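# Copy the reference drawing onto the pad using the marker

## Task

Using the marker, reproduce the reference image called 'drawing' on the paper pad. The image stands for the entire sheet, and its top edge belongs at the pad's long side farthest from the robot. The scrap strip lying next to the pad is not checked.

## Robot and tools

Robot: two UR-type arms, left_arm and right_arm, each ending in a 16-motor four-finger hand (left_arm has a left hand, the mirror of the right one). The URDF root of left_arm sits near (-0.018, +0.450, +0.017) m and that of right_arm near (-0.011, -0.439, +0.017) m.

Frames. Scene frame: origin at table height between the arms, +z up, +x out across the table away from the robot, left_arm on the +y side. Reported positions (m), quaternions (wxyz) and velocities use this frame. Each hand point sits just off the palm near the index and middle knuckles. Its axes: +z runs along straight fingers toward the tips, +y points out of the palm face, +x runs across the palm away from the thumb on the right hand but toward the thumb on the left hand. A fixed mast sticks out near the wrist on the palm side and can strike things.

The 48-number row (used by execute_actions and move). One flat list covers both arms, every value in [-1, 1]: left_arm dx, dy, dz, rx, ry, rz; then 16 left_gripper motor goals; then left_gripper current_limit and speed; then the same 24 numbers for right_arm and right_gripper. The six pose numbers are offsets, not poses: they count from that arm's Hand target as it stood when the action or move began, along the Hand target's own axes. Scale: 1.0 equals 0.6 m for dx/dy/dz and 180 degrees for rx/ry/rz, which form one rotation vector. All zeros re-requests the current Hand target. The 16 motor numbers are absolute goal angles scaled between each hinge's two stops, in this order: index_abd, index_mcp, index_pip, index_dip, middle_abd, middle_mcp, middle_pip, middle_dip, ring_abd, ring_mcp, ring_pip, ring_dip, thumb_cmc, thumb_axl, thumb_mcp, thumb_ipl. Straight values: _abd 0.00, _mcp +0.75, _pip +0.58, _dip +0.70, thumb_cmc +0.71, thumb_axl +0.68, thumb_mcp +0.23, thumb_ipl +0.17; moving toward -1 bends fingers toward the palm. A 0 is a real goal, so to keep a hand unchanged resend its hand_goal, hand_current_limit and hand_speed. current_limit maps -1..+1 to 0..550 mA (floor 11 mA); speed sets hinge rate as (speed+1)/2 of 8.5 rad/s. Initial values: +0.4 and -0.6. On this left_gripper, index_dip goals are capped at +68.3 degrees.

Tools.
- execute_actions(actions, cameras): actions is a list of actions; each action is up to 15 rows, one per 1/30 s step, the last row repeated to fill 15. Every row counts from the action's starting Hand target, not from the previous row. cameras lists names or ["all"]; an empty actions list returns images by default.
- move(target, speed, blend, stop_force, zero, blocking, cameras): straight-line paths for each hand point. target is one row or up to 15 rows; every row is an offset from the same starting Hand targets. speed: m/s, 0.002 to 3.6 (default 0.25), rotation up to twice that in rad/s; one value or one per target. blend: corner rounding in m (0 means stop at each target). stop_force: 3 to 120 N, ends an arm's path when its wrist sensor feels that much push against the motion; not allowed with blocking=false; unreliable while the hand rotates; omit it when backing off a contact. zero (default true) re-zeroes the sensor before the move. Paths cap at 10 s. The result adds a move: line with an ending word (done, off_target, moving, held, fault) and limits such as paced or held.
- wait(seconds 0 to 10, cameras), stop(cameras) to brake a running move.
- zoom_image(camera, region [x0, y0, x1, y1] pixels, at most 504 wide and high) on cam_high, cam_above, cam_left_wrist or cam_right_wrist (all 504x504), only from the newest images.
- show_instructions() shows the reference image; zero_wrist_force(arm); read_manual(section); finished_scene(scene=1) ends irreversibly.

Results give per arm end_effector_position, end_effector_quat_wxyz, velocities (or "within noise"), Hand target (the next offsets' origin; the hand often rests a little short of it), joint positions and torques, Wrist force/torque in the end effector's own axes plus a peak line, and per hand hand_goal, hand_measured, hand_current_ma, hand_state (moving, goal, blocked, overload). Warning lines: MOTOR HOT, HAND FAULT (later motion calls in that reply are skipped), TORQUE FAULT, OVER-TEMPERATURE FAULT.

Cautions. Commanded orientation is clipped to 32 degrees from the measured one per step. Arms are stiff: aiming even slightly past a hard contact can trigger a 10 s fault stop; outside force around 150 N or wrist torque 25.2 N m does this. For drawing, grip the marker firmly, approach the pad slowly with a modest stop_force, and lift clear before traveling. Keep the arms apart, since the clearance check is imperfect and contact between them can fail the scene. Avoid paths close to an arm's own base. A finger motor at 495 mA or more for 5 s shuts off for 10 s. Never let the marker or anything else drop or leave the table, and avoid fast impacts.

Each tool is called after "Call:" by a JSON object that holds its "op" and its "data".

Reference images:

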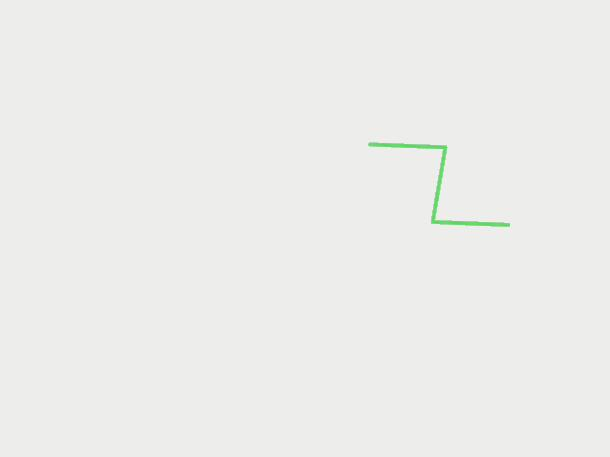

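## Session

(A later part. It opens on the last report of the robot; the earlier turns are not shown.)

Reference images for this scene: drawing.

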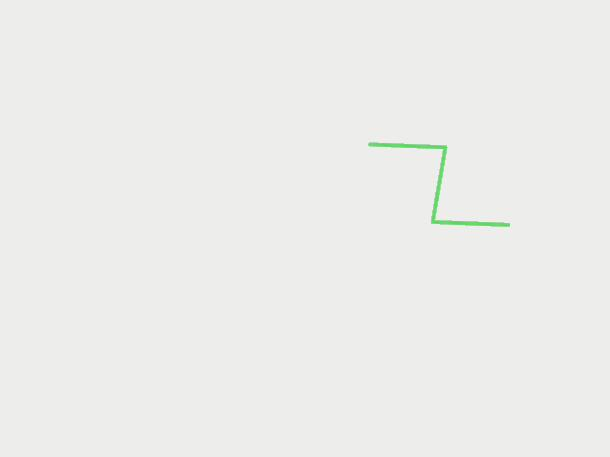

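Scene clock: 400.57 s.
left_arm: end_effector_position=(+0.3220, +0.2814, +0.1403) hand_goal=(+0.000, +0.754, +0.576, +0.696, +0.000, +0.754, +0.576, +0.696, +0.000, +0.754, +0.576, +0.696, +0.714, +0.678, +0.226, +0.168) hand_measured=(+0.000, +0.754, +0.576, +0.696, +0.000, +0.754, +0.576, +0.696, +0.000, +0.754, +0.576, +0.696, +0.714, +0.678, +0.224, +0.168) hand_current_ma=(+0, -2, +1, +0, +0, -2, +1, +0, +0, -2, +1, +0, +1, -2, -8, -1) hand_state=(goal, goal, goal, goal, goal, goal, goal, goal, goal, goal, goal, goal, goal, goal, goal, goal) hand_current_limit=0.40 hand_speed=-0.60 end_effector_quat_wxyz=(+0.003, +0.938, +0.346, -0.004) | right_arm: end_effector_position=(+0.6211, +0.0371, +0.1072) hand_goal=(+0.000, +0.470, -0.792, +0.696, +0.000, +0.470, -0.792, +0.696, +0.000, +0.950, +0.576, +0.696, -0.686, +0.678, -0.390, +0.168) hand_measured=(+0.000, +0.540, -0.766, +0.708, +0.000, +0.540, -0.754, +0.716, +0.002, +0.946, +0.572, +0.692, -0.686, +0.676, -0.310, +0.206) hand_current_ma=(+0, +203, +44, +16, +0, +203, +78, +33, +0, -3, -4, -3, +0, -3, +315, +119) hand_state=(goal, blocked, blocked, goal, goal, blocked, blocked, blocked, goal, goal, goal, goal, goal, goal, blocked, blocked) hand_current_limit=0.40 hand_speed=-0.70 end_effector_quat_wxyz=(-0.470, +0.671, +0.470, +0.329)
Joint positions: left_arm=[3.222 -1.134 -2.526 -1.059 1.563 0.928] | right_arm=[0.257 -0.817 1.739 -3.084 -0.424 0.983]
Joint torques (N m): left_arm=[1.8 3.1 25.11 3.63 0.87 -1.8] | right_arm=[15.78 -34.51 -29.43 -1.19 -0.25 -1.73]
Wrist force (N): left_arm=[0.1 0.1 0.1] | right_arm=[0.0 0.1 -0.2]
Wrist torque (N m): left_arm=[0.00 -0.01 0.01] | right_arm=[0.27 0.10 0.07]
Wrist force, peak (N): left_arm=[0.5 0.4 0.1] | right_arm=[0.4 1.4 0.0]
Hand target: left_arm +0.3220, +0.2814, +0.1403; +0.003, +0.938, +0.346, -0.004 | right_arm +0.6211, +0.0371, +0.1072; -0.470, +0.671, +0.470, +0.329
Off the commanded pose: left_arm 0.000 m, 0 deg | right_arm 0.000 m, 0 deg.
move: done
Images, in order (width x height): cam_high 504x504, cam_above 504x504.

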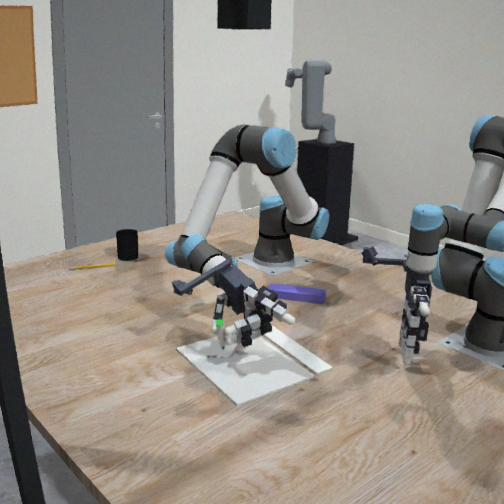

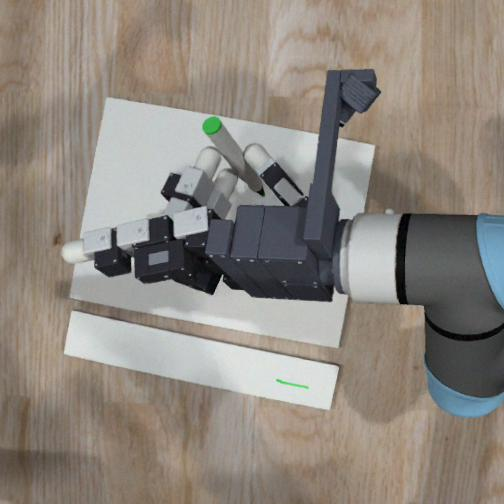

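Call:
{"op": "move", "data": {"target": [0,0,0,0,0,0,0,0.754,0.576,0.696,0,0.754,0.576,0.696,0,0.754,0.576,0.696,0.714,0.678,0.226,0.168,0.4,-0.6,-0.0307,0.0255,0.0242,0,0,0,0,0.47,-0.793,0.696,0,0.47,-0.793,0.696,0,0.95,0.576,0.696,-0.686,0.677,-0.39,0.168,0.4,-0.7], "speed": 0.05, "cameras": ["cam_high", "cam_above"]}}

Call:
{"op": "zoom_image", "data": {"camera": "cam_above", "region": [240, 165, 280, 205]}}

Call:
{"op": "zoom_image", "data": {"camera": "cam_high", "region": [190, 320, 250, 380]}}

Scene clock: 435.93 s.
left_arm: end_effector_position=(+0.3220, +0.2814, +0.1403) hand_goal=(+0.000, +0.754, +0.576, +0.696, +0.000, +0.754, +0.576, +0.696, +0.000, +0.754, +0.576, +0.696, +0.714, +0.678, +0.226, +0.168) hand_measured=(+0.000, +0.754, +0.576, +0.696, +0.000, +0.754, +0.576, +0.696, +0.000, +0.754, +0.576, +0.696, +0.714, +0.678, +0.224, +0.168) hand_current_ma=(+0, -2, +1, +0, +0, -2, +1, +0, +0, -2, +1, +0, +1, -2, -8, -1) hand_state=(goal, goal, goal, goal, goal, goal, goal, goal, goal, goal, goal, goal, goal, goal, goal, goal) hand_current_limit=0.40 hand_speed=-0.60 end_effector_quat_wxyz=(+0.003, +0.938, +0.346, -0.004) | right_arm: end_effector_position=(+0.6292, +0.0430, +0.0812) hand_goal=(+0.000, +0.470, -0.792, +0.696, +0.000, +0.470, -0.792, +0.696, +0.000, +0.950, +0.576, +0.696, -0.686, +0.678, -0.390, +0.168) hand_measured=(+0.000, +0.540, -0.766, +0.708, +0.000, +0.540, -0.754, +0.716, +0.002, +0.946, +0.572, +0.692, -0.686, +0.676, -0.310, +0.206) hand_current_ma=(+0, +203, +44, +16, +0, +203, +78, +33, +0, -3, -4, -3, +0, -3, +315, +119) hand_state=(goal, blocked, blocked, goal, goal, blocked, blocked, blocked, goal, goal, goal, goal, goal, goal, blocked, blocked) hand_current_limit=0.40 hand_speed=-0.70 end_effector_quat_wxyz=(-0.470, +0.671, +0.470, +0.329)
Joint positions: left_arm=[3.222 -1.134 -2.526 -1.059 1.563 0.928] | right_arm=[0.263 -0.751 1.702 -3.124 -0.427 0.996]
Joint torques (N m): left_arm=[1.81 3.07 25.47 3.59 0.75 -1.81] | right_arm=[14.74 -35.8 -28.95 -4.27 -0.16 1.61]
Wrist force (N): left_arm=[0.2 0.5 0.5] | right_arm=[-0.2 -0.2 0.1]
Wrist torque (N m): left_arm=[0.02 -0.02 0.00] | right_arm=[0.20 0.11 -0.04]
Wrist force, peak (N): left_arm=[0.2 0.5 0.5] | right_arm=[-0.1 0.3 -0.8]
Hand target: left_arm +0.3220, +0.2814, +0.1403; +0.003, +0.938, +0.346, -0.004 | right_arm +0.6292, +0.0431, +0.0811; -0.470, +0.671, +0.470, +0.329
Off the commanded pose: left_arm 0.000 m, 0 deg | right_arm 0.000 m, 0 deg.
move: done
Images, in order (width x height): cam_high 504x504, cam_above 504x504.

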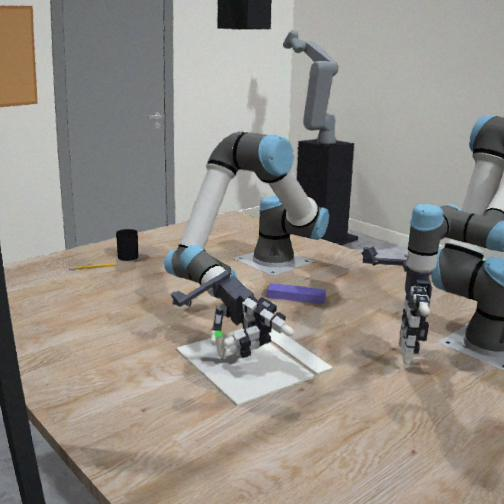

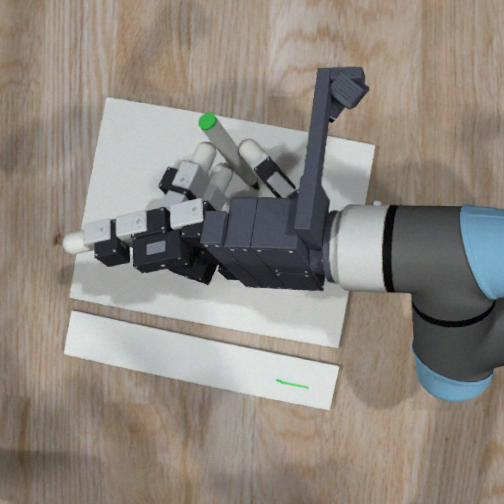

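Scaled by 12.600 from the camera's 504x504 image, which has a finer 720x720 frame.

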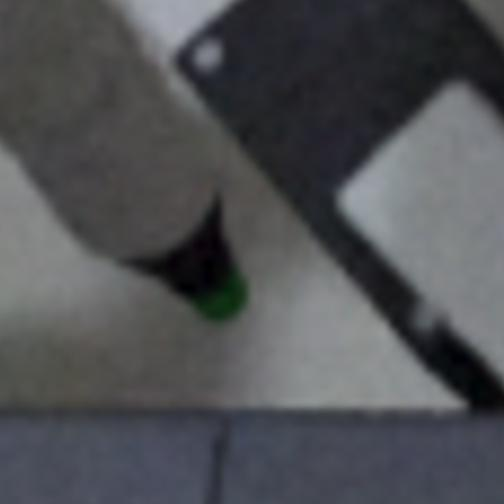

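Scaled by 8.400 from the camera's 504x504 image, which has a finer 720x720 frame.

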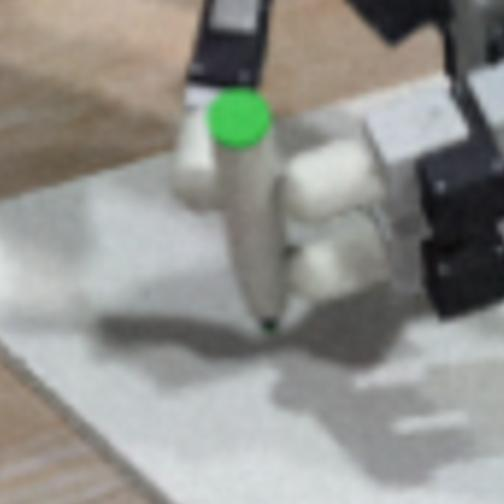

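Call:
{"op": "zero_wrist_force", "data": {"arm": "right_arm"}}

Call:
{"op": "move", "data": {"target": [0,0,0,0,0,0,0,0.754,0.576,0.696,0,0.754,0.576,0.696,0,0.754,0.576,0.696,0.714,0.678,0.226,0.168,0.4,-0.6,-0.0037,0.0013,0.0014,0,0,0,0,0.47,-0.793,0.696,0,0.47,-0.793,0.696,0,0.95,0.576,0.696,-0.686,0.677,-0.39,0.168,0.4,-0.7], "speed": 0.02}}

Call:
{"op": "move", "data": {"target": [0,0,0,0,0,0,0,0.754,0.576,0.696,0,0.754,0.576,0.696,0,0.754,0.576,0.696,0.714,0.678,0.226,0.168,0.4,-0.6,-0.0015,0.0005,0.0006,0,0,0,0,0.47,-0.793,0.696,0,0.47,-0.793,0.696,0,0.95,0.576,0.696,-0.686,0.677,-0.39,0.168,0.4,-0.7], "speed": 0.02, "cameras": ["cam_high", "cam_above"]}}

Call:
{"op": "zoom_image", "data": {"camera": "cam_high", "region": [190, 320, 250, 380]}}

Wrist force sensor zeroed.

Scene clock: 441.93 s.
left_arm: end_effector_position=(+0.3220, +0.2814, +0.1403) hand_goal=(+0.000, +0.754, +0.576, +0.696, +0.000, +0.754, +0.576, +0.696, +0.000, +0.754, +0.576, +0.696, +0.714, +0.678, +0.226, +0.168) hand_measured=(+0.000, +0.754, +0.576, +0.696, +0.000, +0.754, +0.576, +0.696, +0.000, +0.754, +0.576, +0.696, +0.714, +0.678, +0.224, +0.168) hand_current_ma=(+0, -2, +1, +0, +0, -2, +1, +0, +0, -2, +1, +0, +1, -2, -8, -1) hand_state=(goal, goal, goal, goal, goal, goal, goal, goal, goal, goal, goal, goal, goal, goal, goal, goal) hand_current_limit=0.40 hand_speed=-0.60 end_effector_quat_wxyz=(+0.003, +0.938, +0.346, -0.004) | right_arm: end_effector_position=(+0.6292, +0.0431, +0.0787) hand_goal=(+0.000, +0.470, -0.792, +0.696, +0.000, +0.470, -0.792, +0.696, +0.000, +0.950, +0.576, +0.696, -0.686, +0.678, -0.390, +0.168) hand_measured=(+0.000, +0.540, -0.766, +0.708, +0.000, +0.540, -0.754, +0.716, +0.002, +0.946, +0.572, +0.692, -0.686, +0.676, -0.310, +0.206) hand_current_ma=(+0, +203, +44, +16, +0, +203, +78, +33, +0, -3, -4, -3, +0, -3, +315, +119) hand_state=(goal, blocked, blocked, goal, goal, blocked, blocked, blocked, goal, goal, goal, goal, goal, goal, blocked, blocked) hand_current_limit=0.40 hand_speed=-0.70 end_effector_quat_wxyz=(-0.470, +0.671, +0.470, +0.329)
Joint positions: left_arm=[3.222 -1.134 -2.526 -1.059 1.563 0.928] | right_arm=[0.263 -0.746 1.701 -3.129 -0.427 0.996]
Joint torques (N m): left_arm=[1.98 3.73 25.13 3.73 0.92 -1.92] | right_arm=[13.06 -36.12 -28.34 -4.19 -0.08 -0.07]
Wrist force (N, zeroed by zero_wrist_force on right_arm): left_arm=[0.2 0.4 0.2] | right_arm=[0.0 0.0 -0.6]
Wrist torque (N m, zeroed by zero_wrist_force on right_arm): left_arm=[0.04 -0.02 0.00] | right_arm=[0.06 0.01 0.00]
Wrist force, peak (N, zeroed by zero_wrist_force on right_arm): left_arm=[0.2 0.4 0.6] | right_arm=[0.3 0.4 -0.6]
Hand target: left_arm +0.3220, +0.2814, +0.1403; +0.003, +0.938, +0.346, -0.004 | right_arm +0.6292, +0.0430, +0.0786; -0.470, +0.671, +0.470, +0.329
Off the commanded pose: left_arm 0.000 m, 0 deg | right_arm 0.000 m, 0 deg.
move: done

Scene clock: 442.63 s.
left_arm: end_effector_position=(+0.3220, +0.2814, +0.1403) hand_goal=(+0.000, +0.754, +0.576, +0.696, +0.000, +0.754, +0.576, +0.696, +0.000, +0.754, +0.576, +0.696, +0.714, +0.678, +0.226, +0.168) hand_measured=(+0.000, +0.754, +0.576, +0.696, +0.000, +0.754, +0.576, +0.696, +0.000, +0.754, +0.576, +0.696, +0.714, +0.678, +0.224, +0.168) hand_current_ma=(+0, -2, +1, +0, +0, -2, +1, +0, +0, -2, +1, +0, +1, -2, -8, -1) hand_state=(goal, goal, goal, goal, goal, goal, goal, goal, goal, goal, goal, goal, goal, goal, goal, goal) hand_current_limit=0.40 hand_speed=-0.60 end_effector_quat_wxyz=(+0.003, +0.938, +0.346, -0.004) | right_arm: end_effector_position=(+0.6292, +0.0431, +0.0776) hand_goal=(+0.000, +0.470, -0.792, +0.696, +0.000, +0.470, -0.792, +0.696, +0.000, +0.950, +0.576, +0.696, -0.686, +0.678, -0.390, +0.168) hand_measured=(+0.000, +0.540, -0.766, +0.708, +0.000, +0.540, -0.754, +0.716, +0.002, +0.946, +0.572, +0.692, -0.688, +0.676, -0.310, +0.206) hand_current_ma=(+0, +203, +44, +16, +0, +203, +78, +33, +0, -3, -4, -3, -1, -3, +315, +119) hand_state=(goal, blocked, blocked, goal, goal, blocked, blocked, blocked, goal, goal, goal, goal, goal, goal, blocked, blocked) hand_current_limit=0.40 hand_speed=-0.70 end_effector_quat_wxyz=(-0.470, +0.671, +0.470, +0.329)
Joint positions: left_arm=[3.222 -1.134 -2.526 -1.059 1.563 0.928] | right_arm=[0.263 -0.744 1.701 -3.131 -0.427 0.996]
Joint torques (N m): left_arm=[2.81 4.14 25.3 3.67 0.97 -1.79] | right_arm=[15.06 -34.57 -27.48 -3.55 -0.18 0.75]
Wrist force (N, zeroed by zero_wrist_force on right_arm): left_arm=[0.2 0.3 0.0] | right_arm=[2.6 -0.4 -0.6]
Wrist torque (N m, zeroed by zero_wrist_force on right_arm): left_arm=[0.02 -0.02 0.01] | right_arm=[0.02 -0.02 0.00]
Wrist force, peak (N, zeroed by zero_wrist_force on right_arm): left_arm=[0.3 0.5 -0.1] | right_arm=[2.6 -0.4 -0.6]
Hand target: left_arm +0.3220, +0.2814, +0.1403; +0.003, +0.938, +0.346, -0.004 | right_arm +0.6292, +0.0431, +0.0776; -0.470, +0.671, +0.470, +0.329
Off the commanded pose: left_arm 0.000 m, 0 deg | right_arm 0.000 m, 0 deg.
move: done
Images, in order (width x height): cam_high 504x504, cam_above 504x504.

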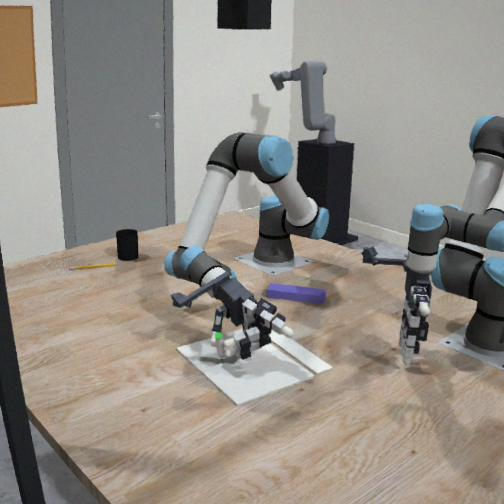

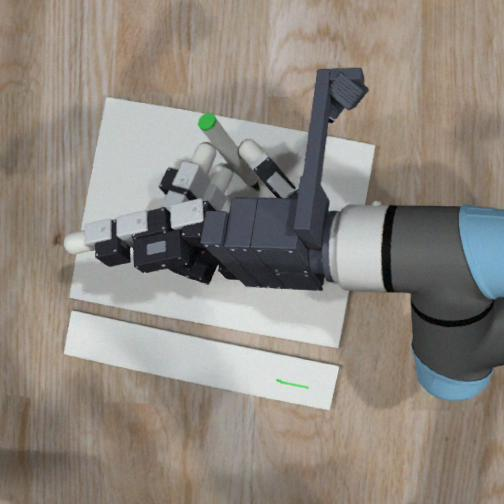

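Scaled by 8.400 from the camera's 504x504 image, which has a finer 720x720 frame.

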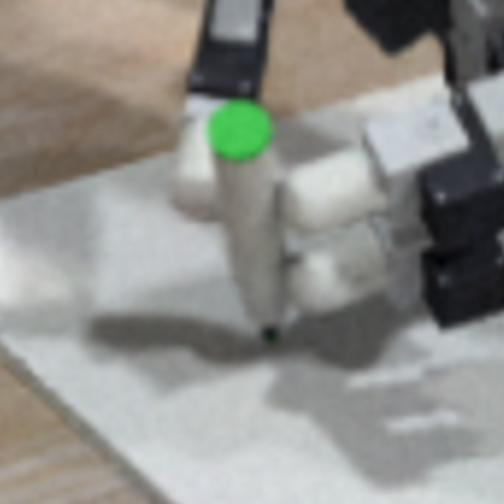

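Call:
{"op": "move", "data": {"target": [[0,0,0,0,0,0,0,0.754,0.576,0.696,0,0.754,0.576,0.696,0,0.754,0.576,0.696,0.714,0.678,0.226,0.168,0.4,-0.6,0.0006,-0.0002,-0.0002,0,0,0,0,0.47,-0.793,0.696,0,0.47,-0.793,0.696,0,0.95,0.576,0.696,-0.686,0.677,-0.39,0.168,0.4,-0.7],[0,0,0,0,0,0,0,0.754,0.576,0.696,0,0.754,0.576,0.696,0,0.754,0.576,0.696,0.714,0.678,0.226,0.168,0.4,-0.6,-0.0234,-0.0051,-0.0576,0,0,0,0,0.47,-0.793,0.696,0,0.47,-0.793,0.696,0,0.95,0.576,0.696,-0.686,0.677,-0.39,0.168,0.4,-0.7]], "speed": 0.02, "cameras": ["cam_high", "cam_above"]}}

Call:
{"op": "zoom_image", "data": {"camera": "cam_above", "region": [240, 160, 310, 230]}}

Call:
{"op": "zoom_image", "data": {"camera": "cam_high", "region": [190, 320, 250, 380]}}

Scene clock: 454.13 s.
left_arm: end_effector_position=(+0.3220, +0.2814, +0.1403) hand_goal=(+0.000, +0.754, +0.576, +0.696, +0.000, +0.754, +0.576, +0.696, +0.000, +0.754, +0.576, +0.696, +0.714, +0.678, +0.226, +0.168) hand_measured=(+0.000, +0.754, +0.576, +0.696, +0.000, +0.754, +0.576, +0.696, +0.000, +0.754, +0.576, +0.696, +0.714, +0.678, +0.224, +0.168) hand_current_ma=(+0, -2, +1, +0, +0, -2, +1, +0, +0, -2, +1, +0, +1, -2, -8, -1) hand_state=(goal, goal, goal, goal, goal, goal, goal, goal, goal, goal, goal, goal, goal, goal, goal, goal) hand_current_limit=0.40 hand_speed=-0.60 end_effector_quat_wxyz=(+0.003, +0.938, +0.346, -0.004) | right_arm: end_effector_position=(+0.6215, +0.0065, +0.0779) hand_goal=(+0.000, +0.470, -0.792, +0.696, +0.000, +0.470, -0.792, +0.696, +0.000, +0.950, +0.576, +0.696, -0.686, +0.678, -0.390, +0.168) hand_measured=(+0.000, +0.540, -0.766, +0.708, +0.000, +0.540, -0.754, +0.716, +0.002, +0.946, +0.572, +0.692, -0.688, +0.676, -0.310, +0.206) hand_current_ma=(+0, +203, +44, +16, +0, +203, +78, +33, +0, -3, -4, -3, -1, -3, +315, +119) hand_state=(goal, blocked, blocked, goal, goal, blocked, blocked, blocked, goal, goal, goal, goal, goal, goal, blocked, blocked) hand_current_limit=0.40 hand_speed=-0.70 end_effector_quat_wxyz=(-0.470, +0.671, +0.470, +0.329)
Joint positions: left_arm=[3.222 -1.134 -2.526 -1.059 1.563 0.928] | right_arm=[0.207 -0.801 1.794 -3.058 -0.398 0.877]
Joint torques (N m): left_arm=[2.8 3.94 25.98 4.13 1.12 -2.21] | right_arm=[-13.03 -50 -0.42 -1.14 3.49 -1.54]
Wrist force (N, zeroed by zero_wrist_force on right_arm): left_arm=[0.2 0.2 0.1] | right_arm=[1.1 0.2 -0.7]
Wrist torque (N m, zeroed by zero_wrist_force on right_arm): left_arm=[0.02 -0.02 0.01] | right_arm=[0.12 -0.01 0.11]
Wrist force, peak (N, zeroed by zero_wrist_force on right_arm): left_arm=[0.1 0.4 0.6] | right_arm=[3.2 -0.4 -0.7]
Hand target: left_arm +0.3220, +0.2814, +0.1403; +0.003, +0.938, +0.346, -0.004 | right_arm +0.6215, +0.0064, +0.0780; -0.470, +0.671, +0.470, +0.329
Off the commanded pose: left_arm 0.000 m, 0 deg | right_arm 0.000 m, 0 deg.
move: done
Images, in order (width x height): cam_high 504x504, cam_above 504x504.

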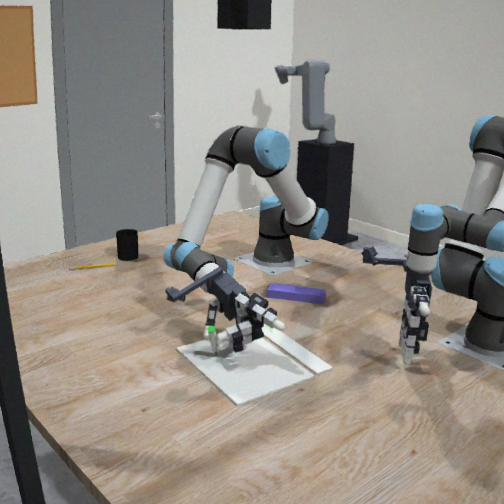

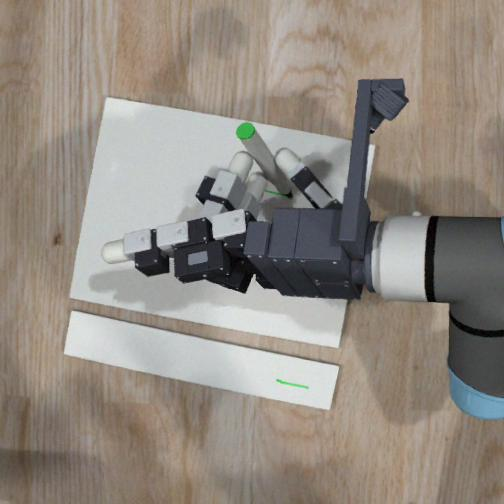

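Scaled by 7.200 from the camera's 504x504 image, which has a finer 720x720 frame.

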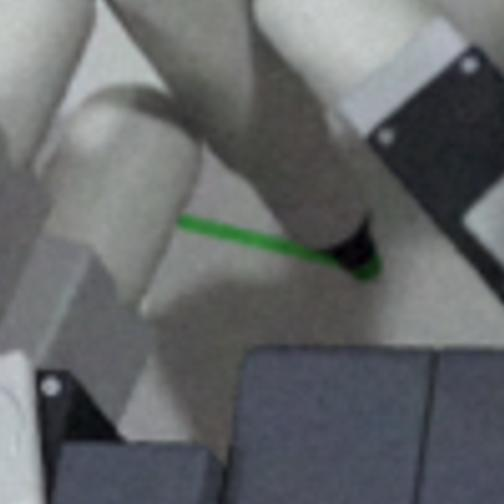

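Scaled by 8.400 from the camera's 504x504 image, which has a finer 720x720 frame.

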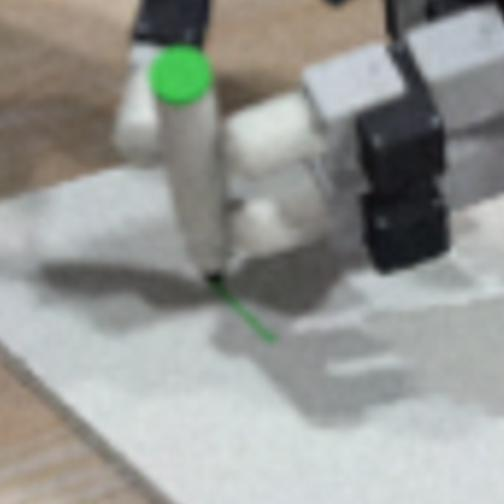

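Call:
{"op": "move", "data": {"target": [0,0,0,0,0,0,0,0.754,0.576,0.696,0,0.754,0.576,0.696,0,0.754,0.576,0.696,0.714,0.678,0.226,0.168,0.4,-0.6,-0.0141,-0.0579,0.0189,0,0,0,0,0.47,-0.793,0.696,0,0.47,-0.793,0.696,0,0.95,0.576,0.696,-0.686,0.677,-0.39,0.168,0.4,-0.7], "speed": 0.02, "cameras": ["cam_high", "cam_above"]}}

Call:
{"op": "zoom_image", "data": {"camera": "cam_above", "region": [240, 180, 310, 250]}}

Call:
{"op": "zoom_image", "data": {"camera": "cam_high", "region": [190, 310, 250, 370]}}

Scene clock: 460.93 s.
left_arm: end_effector_position=(+0.3220, +0.2814, +0.1403) hand_goal=(+0.000, +0.754, +0.576, +0.696, +0.000, +0.754, +0.576, +0.696, +0.000, +0.754, +0.576, +0.696, +0.714, +0.678, +0.226, +0.168) hand_measured=(+0.000, +0.754, +0.576, +0.696, +0.000, +0.754, +0.576, +0.696, +0.000, +0.754, +0.576, +0.696, +0.714, +0.678, +0.224, +0.168) hand_current_ma=(+0, -2, +1, +0, +0, -2, +1, +0, +0, -2, +1, +0, +1, -2, -8, -1) hand_state=(goal, goal, goal, goal, goal, goal, goal, goal, goal, goal, goal, goal, goal, goal, goal, goal) hand_current_limit=0.40 hand_speed=-0.60 end_effector_quat_wxyz=(+0.003, +0.938, +0.346, -0.004) | right_arm: end_effector_position=(+0.5860, +0.0184, +0.0778) hand_goal=(+0.000, +0.470, -0.792, +0.696, +0.000, +0.470, -0.792, +0.696, +0.000, +0.950, +0.576, +0.696, -0.686, +0.678, -0.390, +0.168) hand_measured=(+0.000, +0.540, -0.766, +0.708, +0.000, +0.540, -0.754, +0.716, +0.002, +0.946, +0.572, +0.692, -0.688, +0.676, -0.310, +0.206) hand_current_ma=(+0, +203, +44, +16, +0, +203, +78, +33, +0, -3, -4, -3, -1, -3, +315, +119) hand_state=(goal, blocked, blocked, goal, goal, blocked, blocked, blocked, goal, goal, goal, goal, goal, goal, blocked, blocked) hand_current_limit=0.40 hand_speed=-0.70 end_effector_quat_wxyz=(-0.470, +0.671, +0.470, +0.329)
Joint positions: left_arm=[3.222 -1.134 -2.526 -1.059 1.563 0.928] | right_arm=[0.24 -0.82 1.869 -3.179 -0.415 0.949]
Joint torques (N m): left_arm=[1.15 3.52 27.32 4.06 0.98 -2.38] | right_arm=[15.69 -48.37 0.5 -3.91 -0.2 1.83]
Wrist force (N, zeroed by zero_wrist_force on right_arm): left_arm=[0.1 0.2 0.1] | right_arm=[0.9 0.1 -0.7]
Wrist torque (N m, zeroed by zero_wrist_force on right_arm): left_arm=[0.02 -0.01 0.00] | right_arm=[0.05 -0.01 -0.01]
Wrist force, peak (N, zeroed by zero_wrist_force on right_arm): left_arm=[0.4 0.4 0.3] | right_arm=[1.6 -0.1 -0.9]
Hand target: left_arm +0.3220, +0.2814, +0.1403; +0.003, +0.938, +0.346, -0.004 | right_arm +0.5859, +0.0185, +0.0778; -0.470, +0.671, +0.470, +0.329
Off the commanded pose: left_arm 0.000 m, 0 deg | right_arm 0.000 m, 0 deg.
move: done
Images, in order (width x height): cam_high 504x504, cam_above 504x504.

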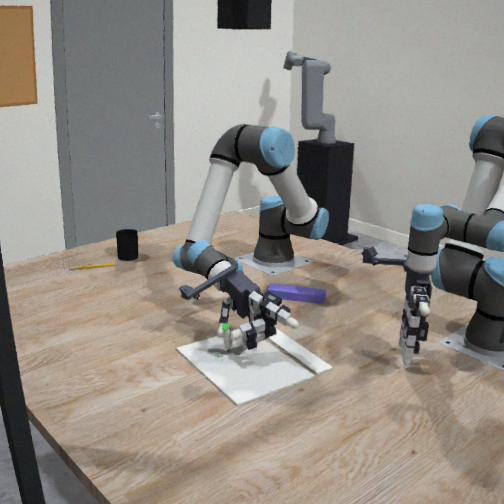

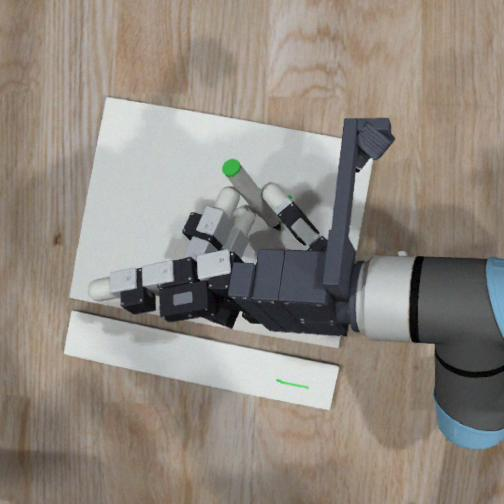

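Scaled by 7.200 from the camera's 504x504 image, which has a finer 720x720 frame.

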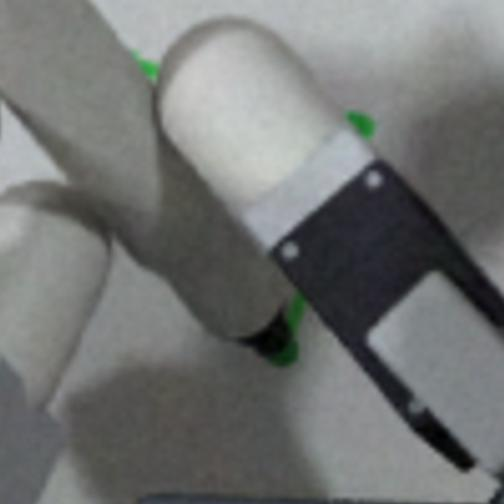

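Scaled by 8.400 from the camera's 504x504 image, which has a finer 720x720 frame.

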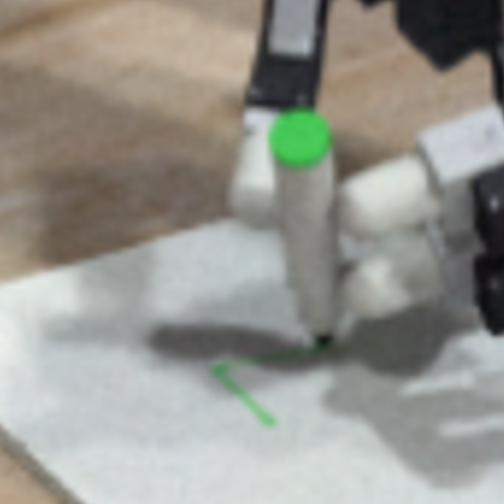

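Call:
{"op": "move", "data": {"target": [[0,0,0,0,0,0,0,0.754,0.576,0.696,0,0.754,0.576,0.696,0,0.754,0.576,0.696,0.714,0.678,0.226,0.168,0.4,-0.6,-0.0245,-0.0053,-0.0579,0,0,0,0,0.47,-0.793,0.696,0,0.47,-0.793,0.696,0,0.95,0.576,0.696,-0.686,0.677,-0.39,0.168,0.4,-0.7],[0,0,0,0,0,0,0,0.754,0.576,0.696,0,0.754,0.576,0.696,0,0.754,0.576,0.696,0.714,0.678,0.226,0.168,0.4,-0.6,0.0344,-0.0267,-0.0807,0,0,0,0,0.47,-0.793,0.696,0,0.47,-0.793,0.696,0,0.95,0.576,0.696,-0.686,0.677,-0.39,0.168,0.4,-0.7]], "speed": [0.02, 0.06], "cameras": ["cam_high", "cam_above"]}}

Call:
{"op": "zoom_image", "data": {"camera": "cam_high", "region": [180, 300, 260, 380]}}

Scene clock: 470.67 s.
left_arm: end_effector_position=(+0.3220, +0.2814, +0.1403) hand_goal=(+0.000, +0.754, +0.576, +0.696, +0.000, +0.754, +0.576, +0.696, +0.000, +0.754, +0.576, +0.696, +0.714, +0.678, +0.226, +0.168) hand_measured=(+0.000, +0.754, +0.576, +0.696, +0.000, +0.754, +0.576, +0.696, +0.000, +0.754, +0.576, +0.696, +0.714, +0.678, +0.224, +0.168) hand_current_ma=(+0, -2, +1, +0, +0, -2, +1, +0, +0, -2, +1, +0, +1, -2, -8, -1) hand_state=(goal, goal, goal, goal, goal, goal, goal, goal, goal, goal, goal, goal, goal, goal, goal, goal) hand_current_limit=0.40 hand_speed=-0.60 end_effector_quat_wxyz=(+0.003, +0.938, +0.346, -0.004) | right_arm: end_effector_position=(+0.5779, -0.0185, +0.1176) hand_goal=(+0.000, +0.470, -0.792, +0.696, +0.000, +0.470, -0.792, +0.696, +0.000, +0.950, +0.576, +0.696, -0.686, +0.678, -0.390, +0.168) hand_measured=(+0.000, +0.540, -0.766, +0.708, +0.000, +0.540, -0.754, +0.716, +0.002, +0.946, +0.572, +0.692, -0.686, +0.676, -0.310, +0.206) hand_current_ma=(+0, +202, +44, +16, +0, +203, +78, +33, +0, -3, -4, -3, +0, -3, +315, +119) hand_state=(goal, blocked, blocked, goal, goal, blocked, blocked, blocked, goal, goal, goal, goal, goal, goal, blocked, blocked) hand_current_limit=0.40 hand_speed=-0.70 end_effector_quat_wxyz=(-0.470, +0.671, +0.470, +0.329)
Joint positions: left_arm=[3.222 -1.134 -2.526 -1.059 1.563 0.928] | right_arm=[0.178 -0.968 1.959 -2.992 -0.385 0.808]
Joint torques (N m): left_arm=[1.95 3.47 27.17 4.13 1.07 -2.45] | right_arm=[-12.38 -46.2 -28.13 -0.99 3.61 -1.81]
Wrist force (N, zeroed by zero_wrist_force on right_arm): left_arm=[0.2 0.1 0.3] | right_arm=[0.4 0.3 -0.6]
Wrist torque (N m, zeroed by zero_wrist_force on right_arm): left_arm=[-0.01 -0.01 0.01] | right_arm=[0.09 -0.01 0.11]
Wrist force, peak (N, zeroed by zero_wrist_force on right_arm): left_arm=[0.2 0.4 0.6] | right_arm=[1.9 -0.2 -0.7]
Hand target: left_arm +0.3220, +0.2814, +0.1403; +0.003, +0.938, +0.346, -0.004 | right_arm +0.5779, -0.0186, +0.1177; -0.470, +0.671, +0.470, +0.329
Off the commanded pose: left_arm 0.000 m, 0 deg | right_arm 0.000 m, 0 deg.
move: done
Images, in order (width x height): cam_high 504x504, cam_above 504x504.

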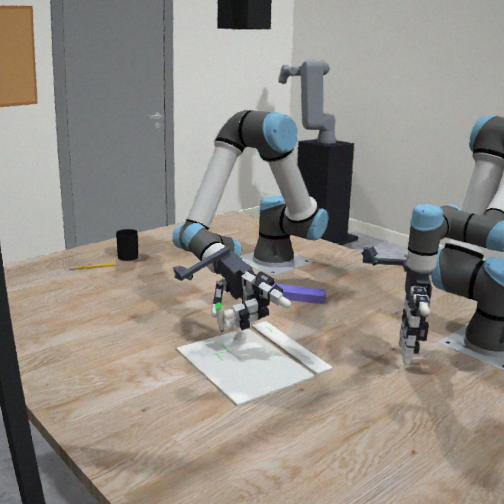

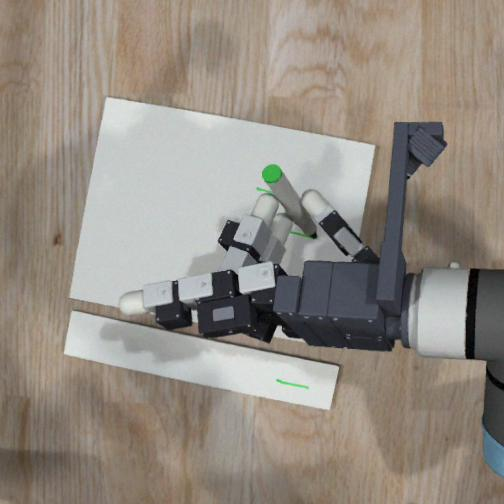

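Scaled by 6.300 from the camera's 504x504 image, which has a finer 720x720 frame.

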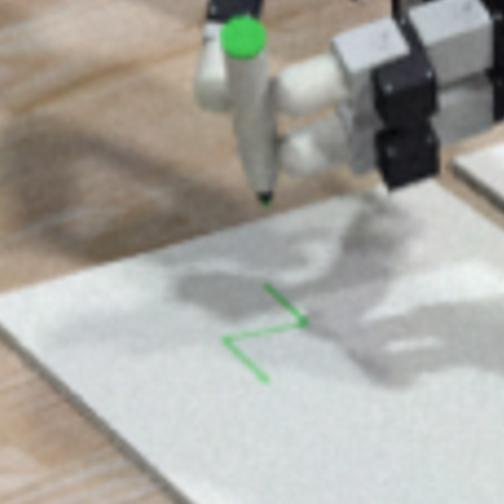

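Call:
{"op": "move", "data": {"target": [0,0,0,0,0,0,0,0.754,0.576,0.696,0,0.754,0.576,0.696,0,0.754,0.576,0.696,0.714,0.678,0.226,0.168,0.4,-0.6,-0.0607,-0.3328,-0.2337,0,0,0,0,0.47,-0.793,0.696,0,0.47,-0.793,0.696,0,0.95,0.576,0.696,-0.686,0.677,-0.39,0.168,0.4,-0.7], "speed": 0.2, "cameras": ["cam_high", "cam_above"]}}

Call:
{"op": "zoom_image", "data": {"camera": "cam_above", "region": [240, 170, 340, 270]}}

Scene clock: 476.57 s.
left_arm: end_effector_position=(+0.3220, +0.2814, +0.1403) hand_goal=(+0.000, +0.754, +0.576, +0.696, +0.000, +0.754, +0.576, +0.696, +0.000, +0.754, +0.576, +0.696, +0.714, +0.678, +0.226, +0.168) hand_measured=(+0.000, +0.754, +0.576, +0.696, +0.000, +0.754, +0.576, +0.696, +0.000, +0.754, +0.576, +0.696, +0.714, +0.678, +0.224, +0.168) hand_current_ma=(+0, -2, +1, +0, +0, -2, +1, +0, +0, -2, +1, +0, +1, -2, -8, -1) hand_state=(goal, goal, goal, goal, goal, goal, goal, goal, goal, goal, goal, goal, goal, goal, goal, goal) hand_current_limit=0.40 hand_speed=-0.60 end_effector_quat_wxyz=(+0.003, +0.938, +0.346, -0.004) | right_arm: end_effector_position=(+0.3777, -0.1386, +0.1975) hand_goal=(+0.000, +0.470, -0.792, +0.696, +0.000, +0.470, -0.792, +0.696, +0.000, +0.950, +0.576, +0.696, -0.686, +0.678, -0.390, +0.168) hand_measured=(+0.000, +0.540, -0.766, +0.708, +0.000, +0.540, -0.754, +0.716, +0.002, +0.946, +0.572, +0.692, -0.686, +0.676, -0.310, +0.206) hand_current_ma=(+0, +202, +44, +16, +0, +202, +78, +33, +0, -3, -4, -3, +0, -3, +315, +119) hand_state=(goal, blocked, blocked, goal, goal, blocked, blocked, blocked, goal, goal, goal, goal, goal, goal, blocked, blocked) hand_current_limit=0.40 hand_speed=-0.70 end_effector_quat_wxyz=(-0.470, +0.671, +0.470, +0.330)
Joint positions: left_arm=[3.222 -1.134 -2.526 -1.059 1.563 0.928] | right_arm=[-0.089 -1.806 2.476 -1.976 -0.362 0.065]
Joint torques (N m): left_arm=[2.06 3.61 27.72 4.3 1.3 -2.53] | right_arm=[-12.45 -1.06 -32.02 -0.99 0.19 -1.7]
Wrist force (N, zeroed by zero_wrist_force on right_arm): left_arm=[0.2 0.2 0.3] | right_arm=[0.2 -0.1 -0.4]
Wrist torque (N m, zeroed by zero_wrist_force on right_arm): left_arm=[0.01 -0.02 0.01] | right_arm=[0.05 -0.02 0.11]
Wrist force, peak (N, zeroed by zero_wrist_force on right_arm): left_arm=[0.4 0.5 0.3] | right_arm=[0.6 1.5 0.3]
Hand target: left_arm +0.3220, +0.2814, +0.1403; +0.003, +0.938, +0.346, -0.004 | right_arm +0.3777, -0.1386, +0.1975; -0.470, +0.671, +0.470, +0.329
Off the commanded pose: left_arm 0.000 m, 0 deg | right_arm 0.000 m, 0 deg.
move: done
Images, in order (width x height): cam_high 504x504, cam_above 504x504.

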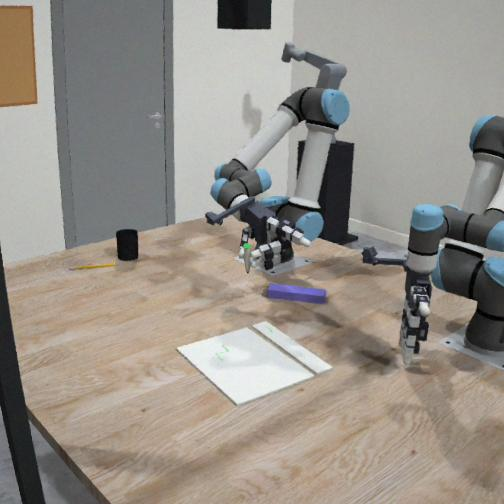

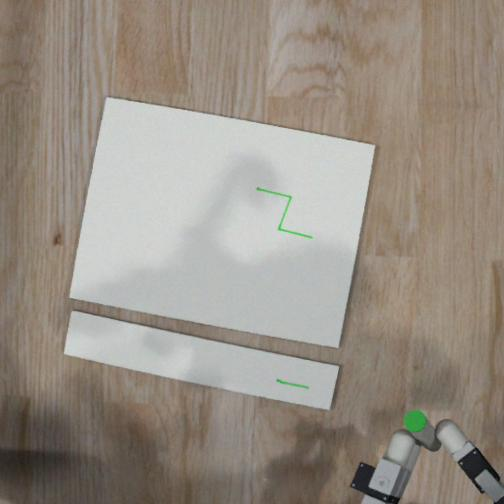

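Scaled by 5.040 from the camera's 504x504 image, which has a finer 720x720 frame.

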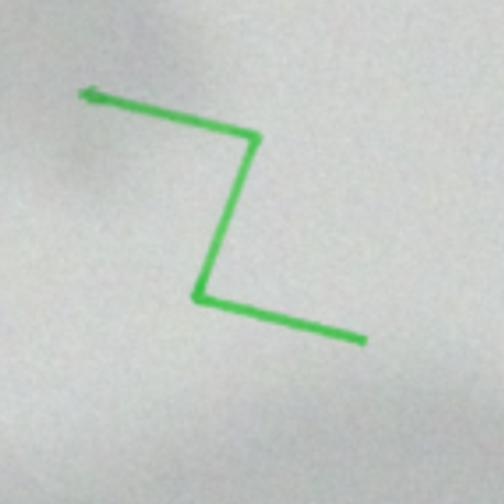

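Call:
{"op": "finished_scene", "data": {}}

The scene is finished.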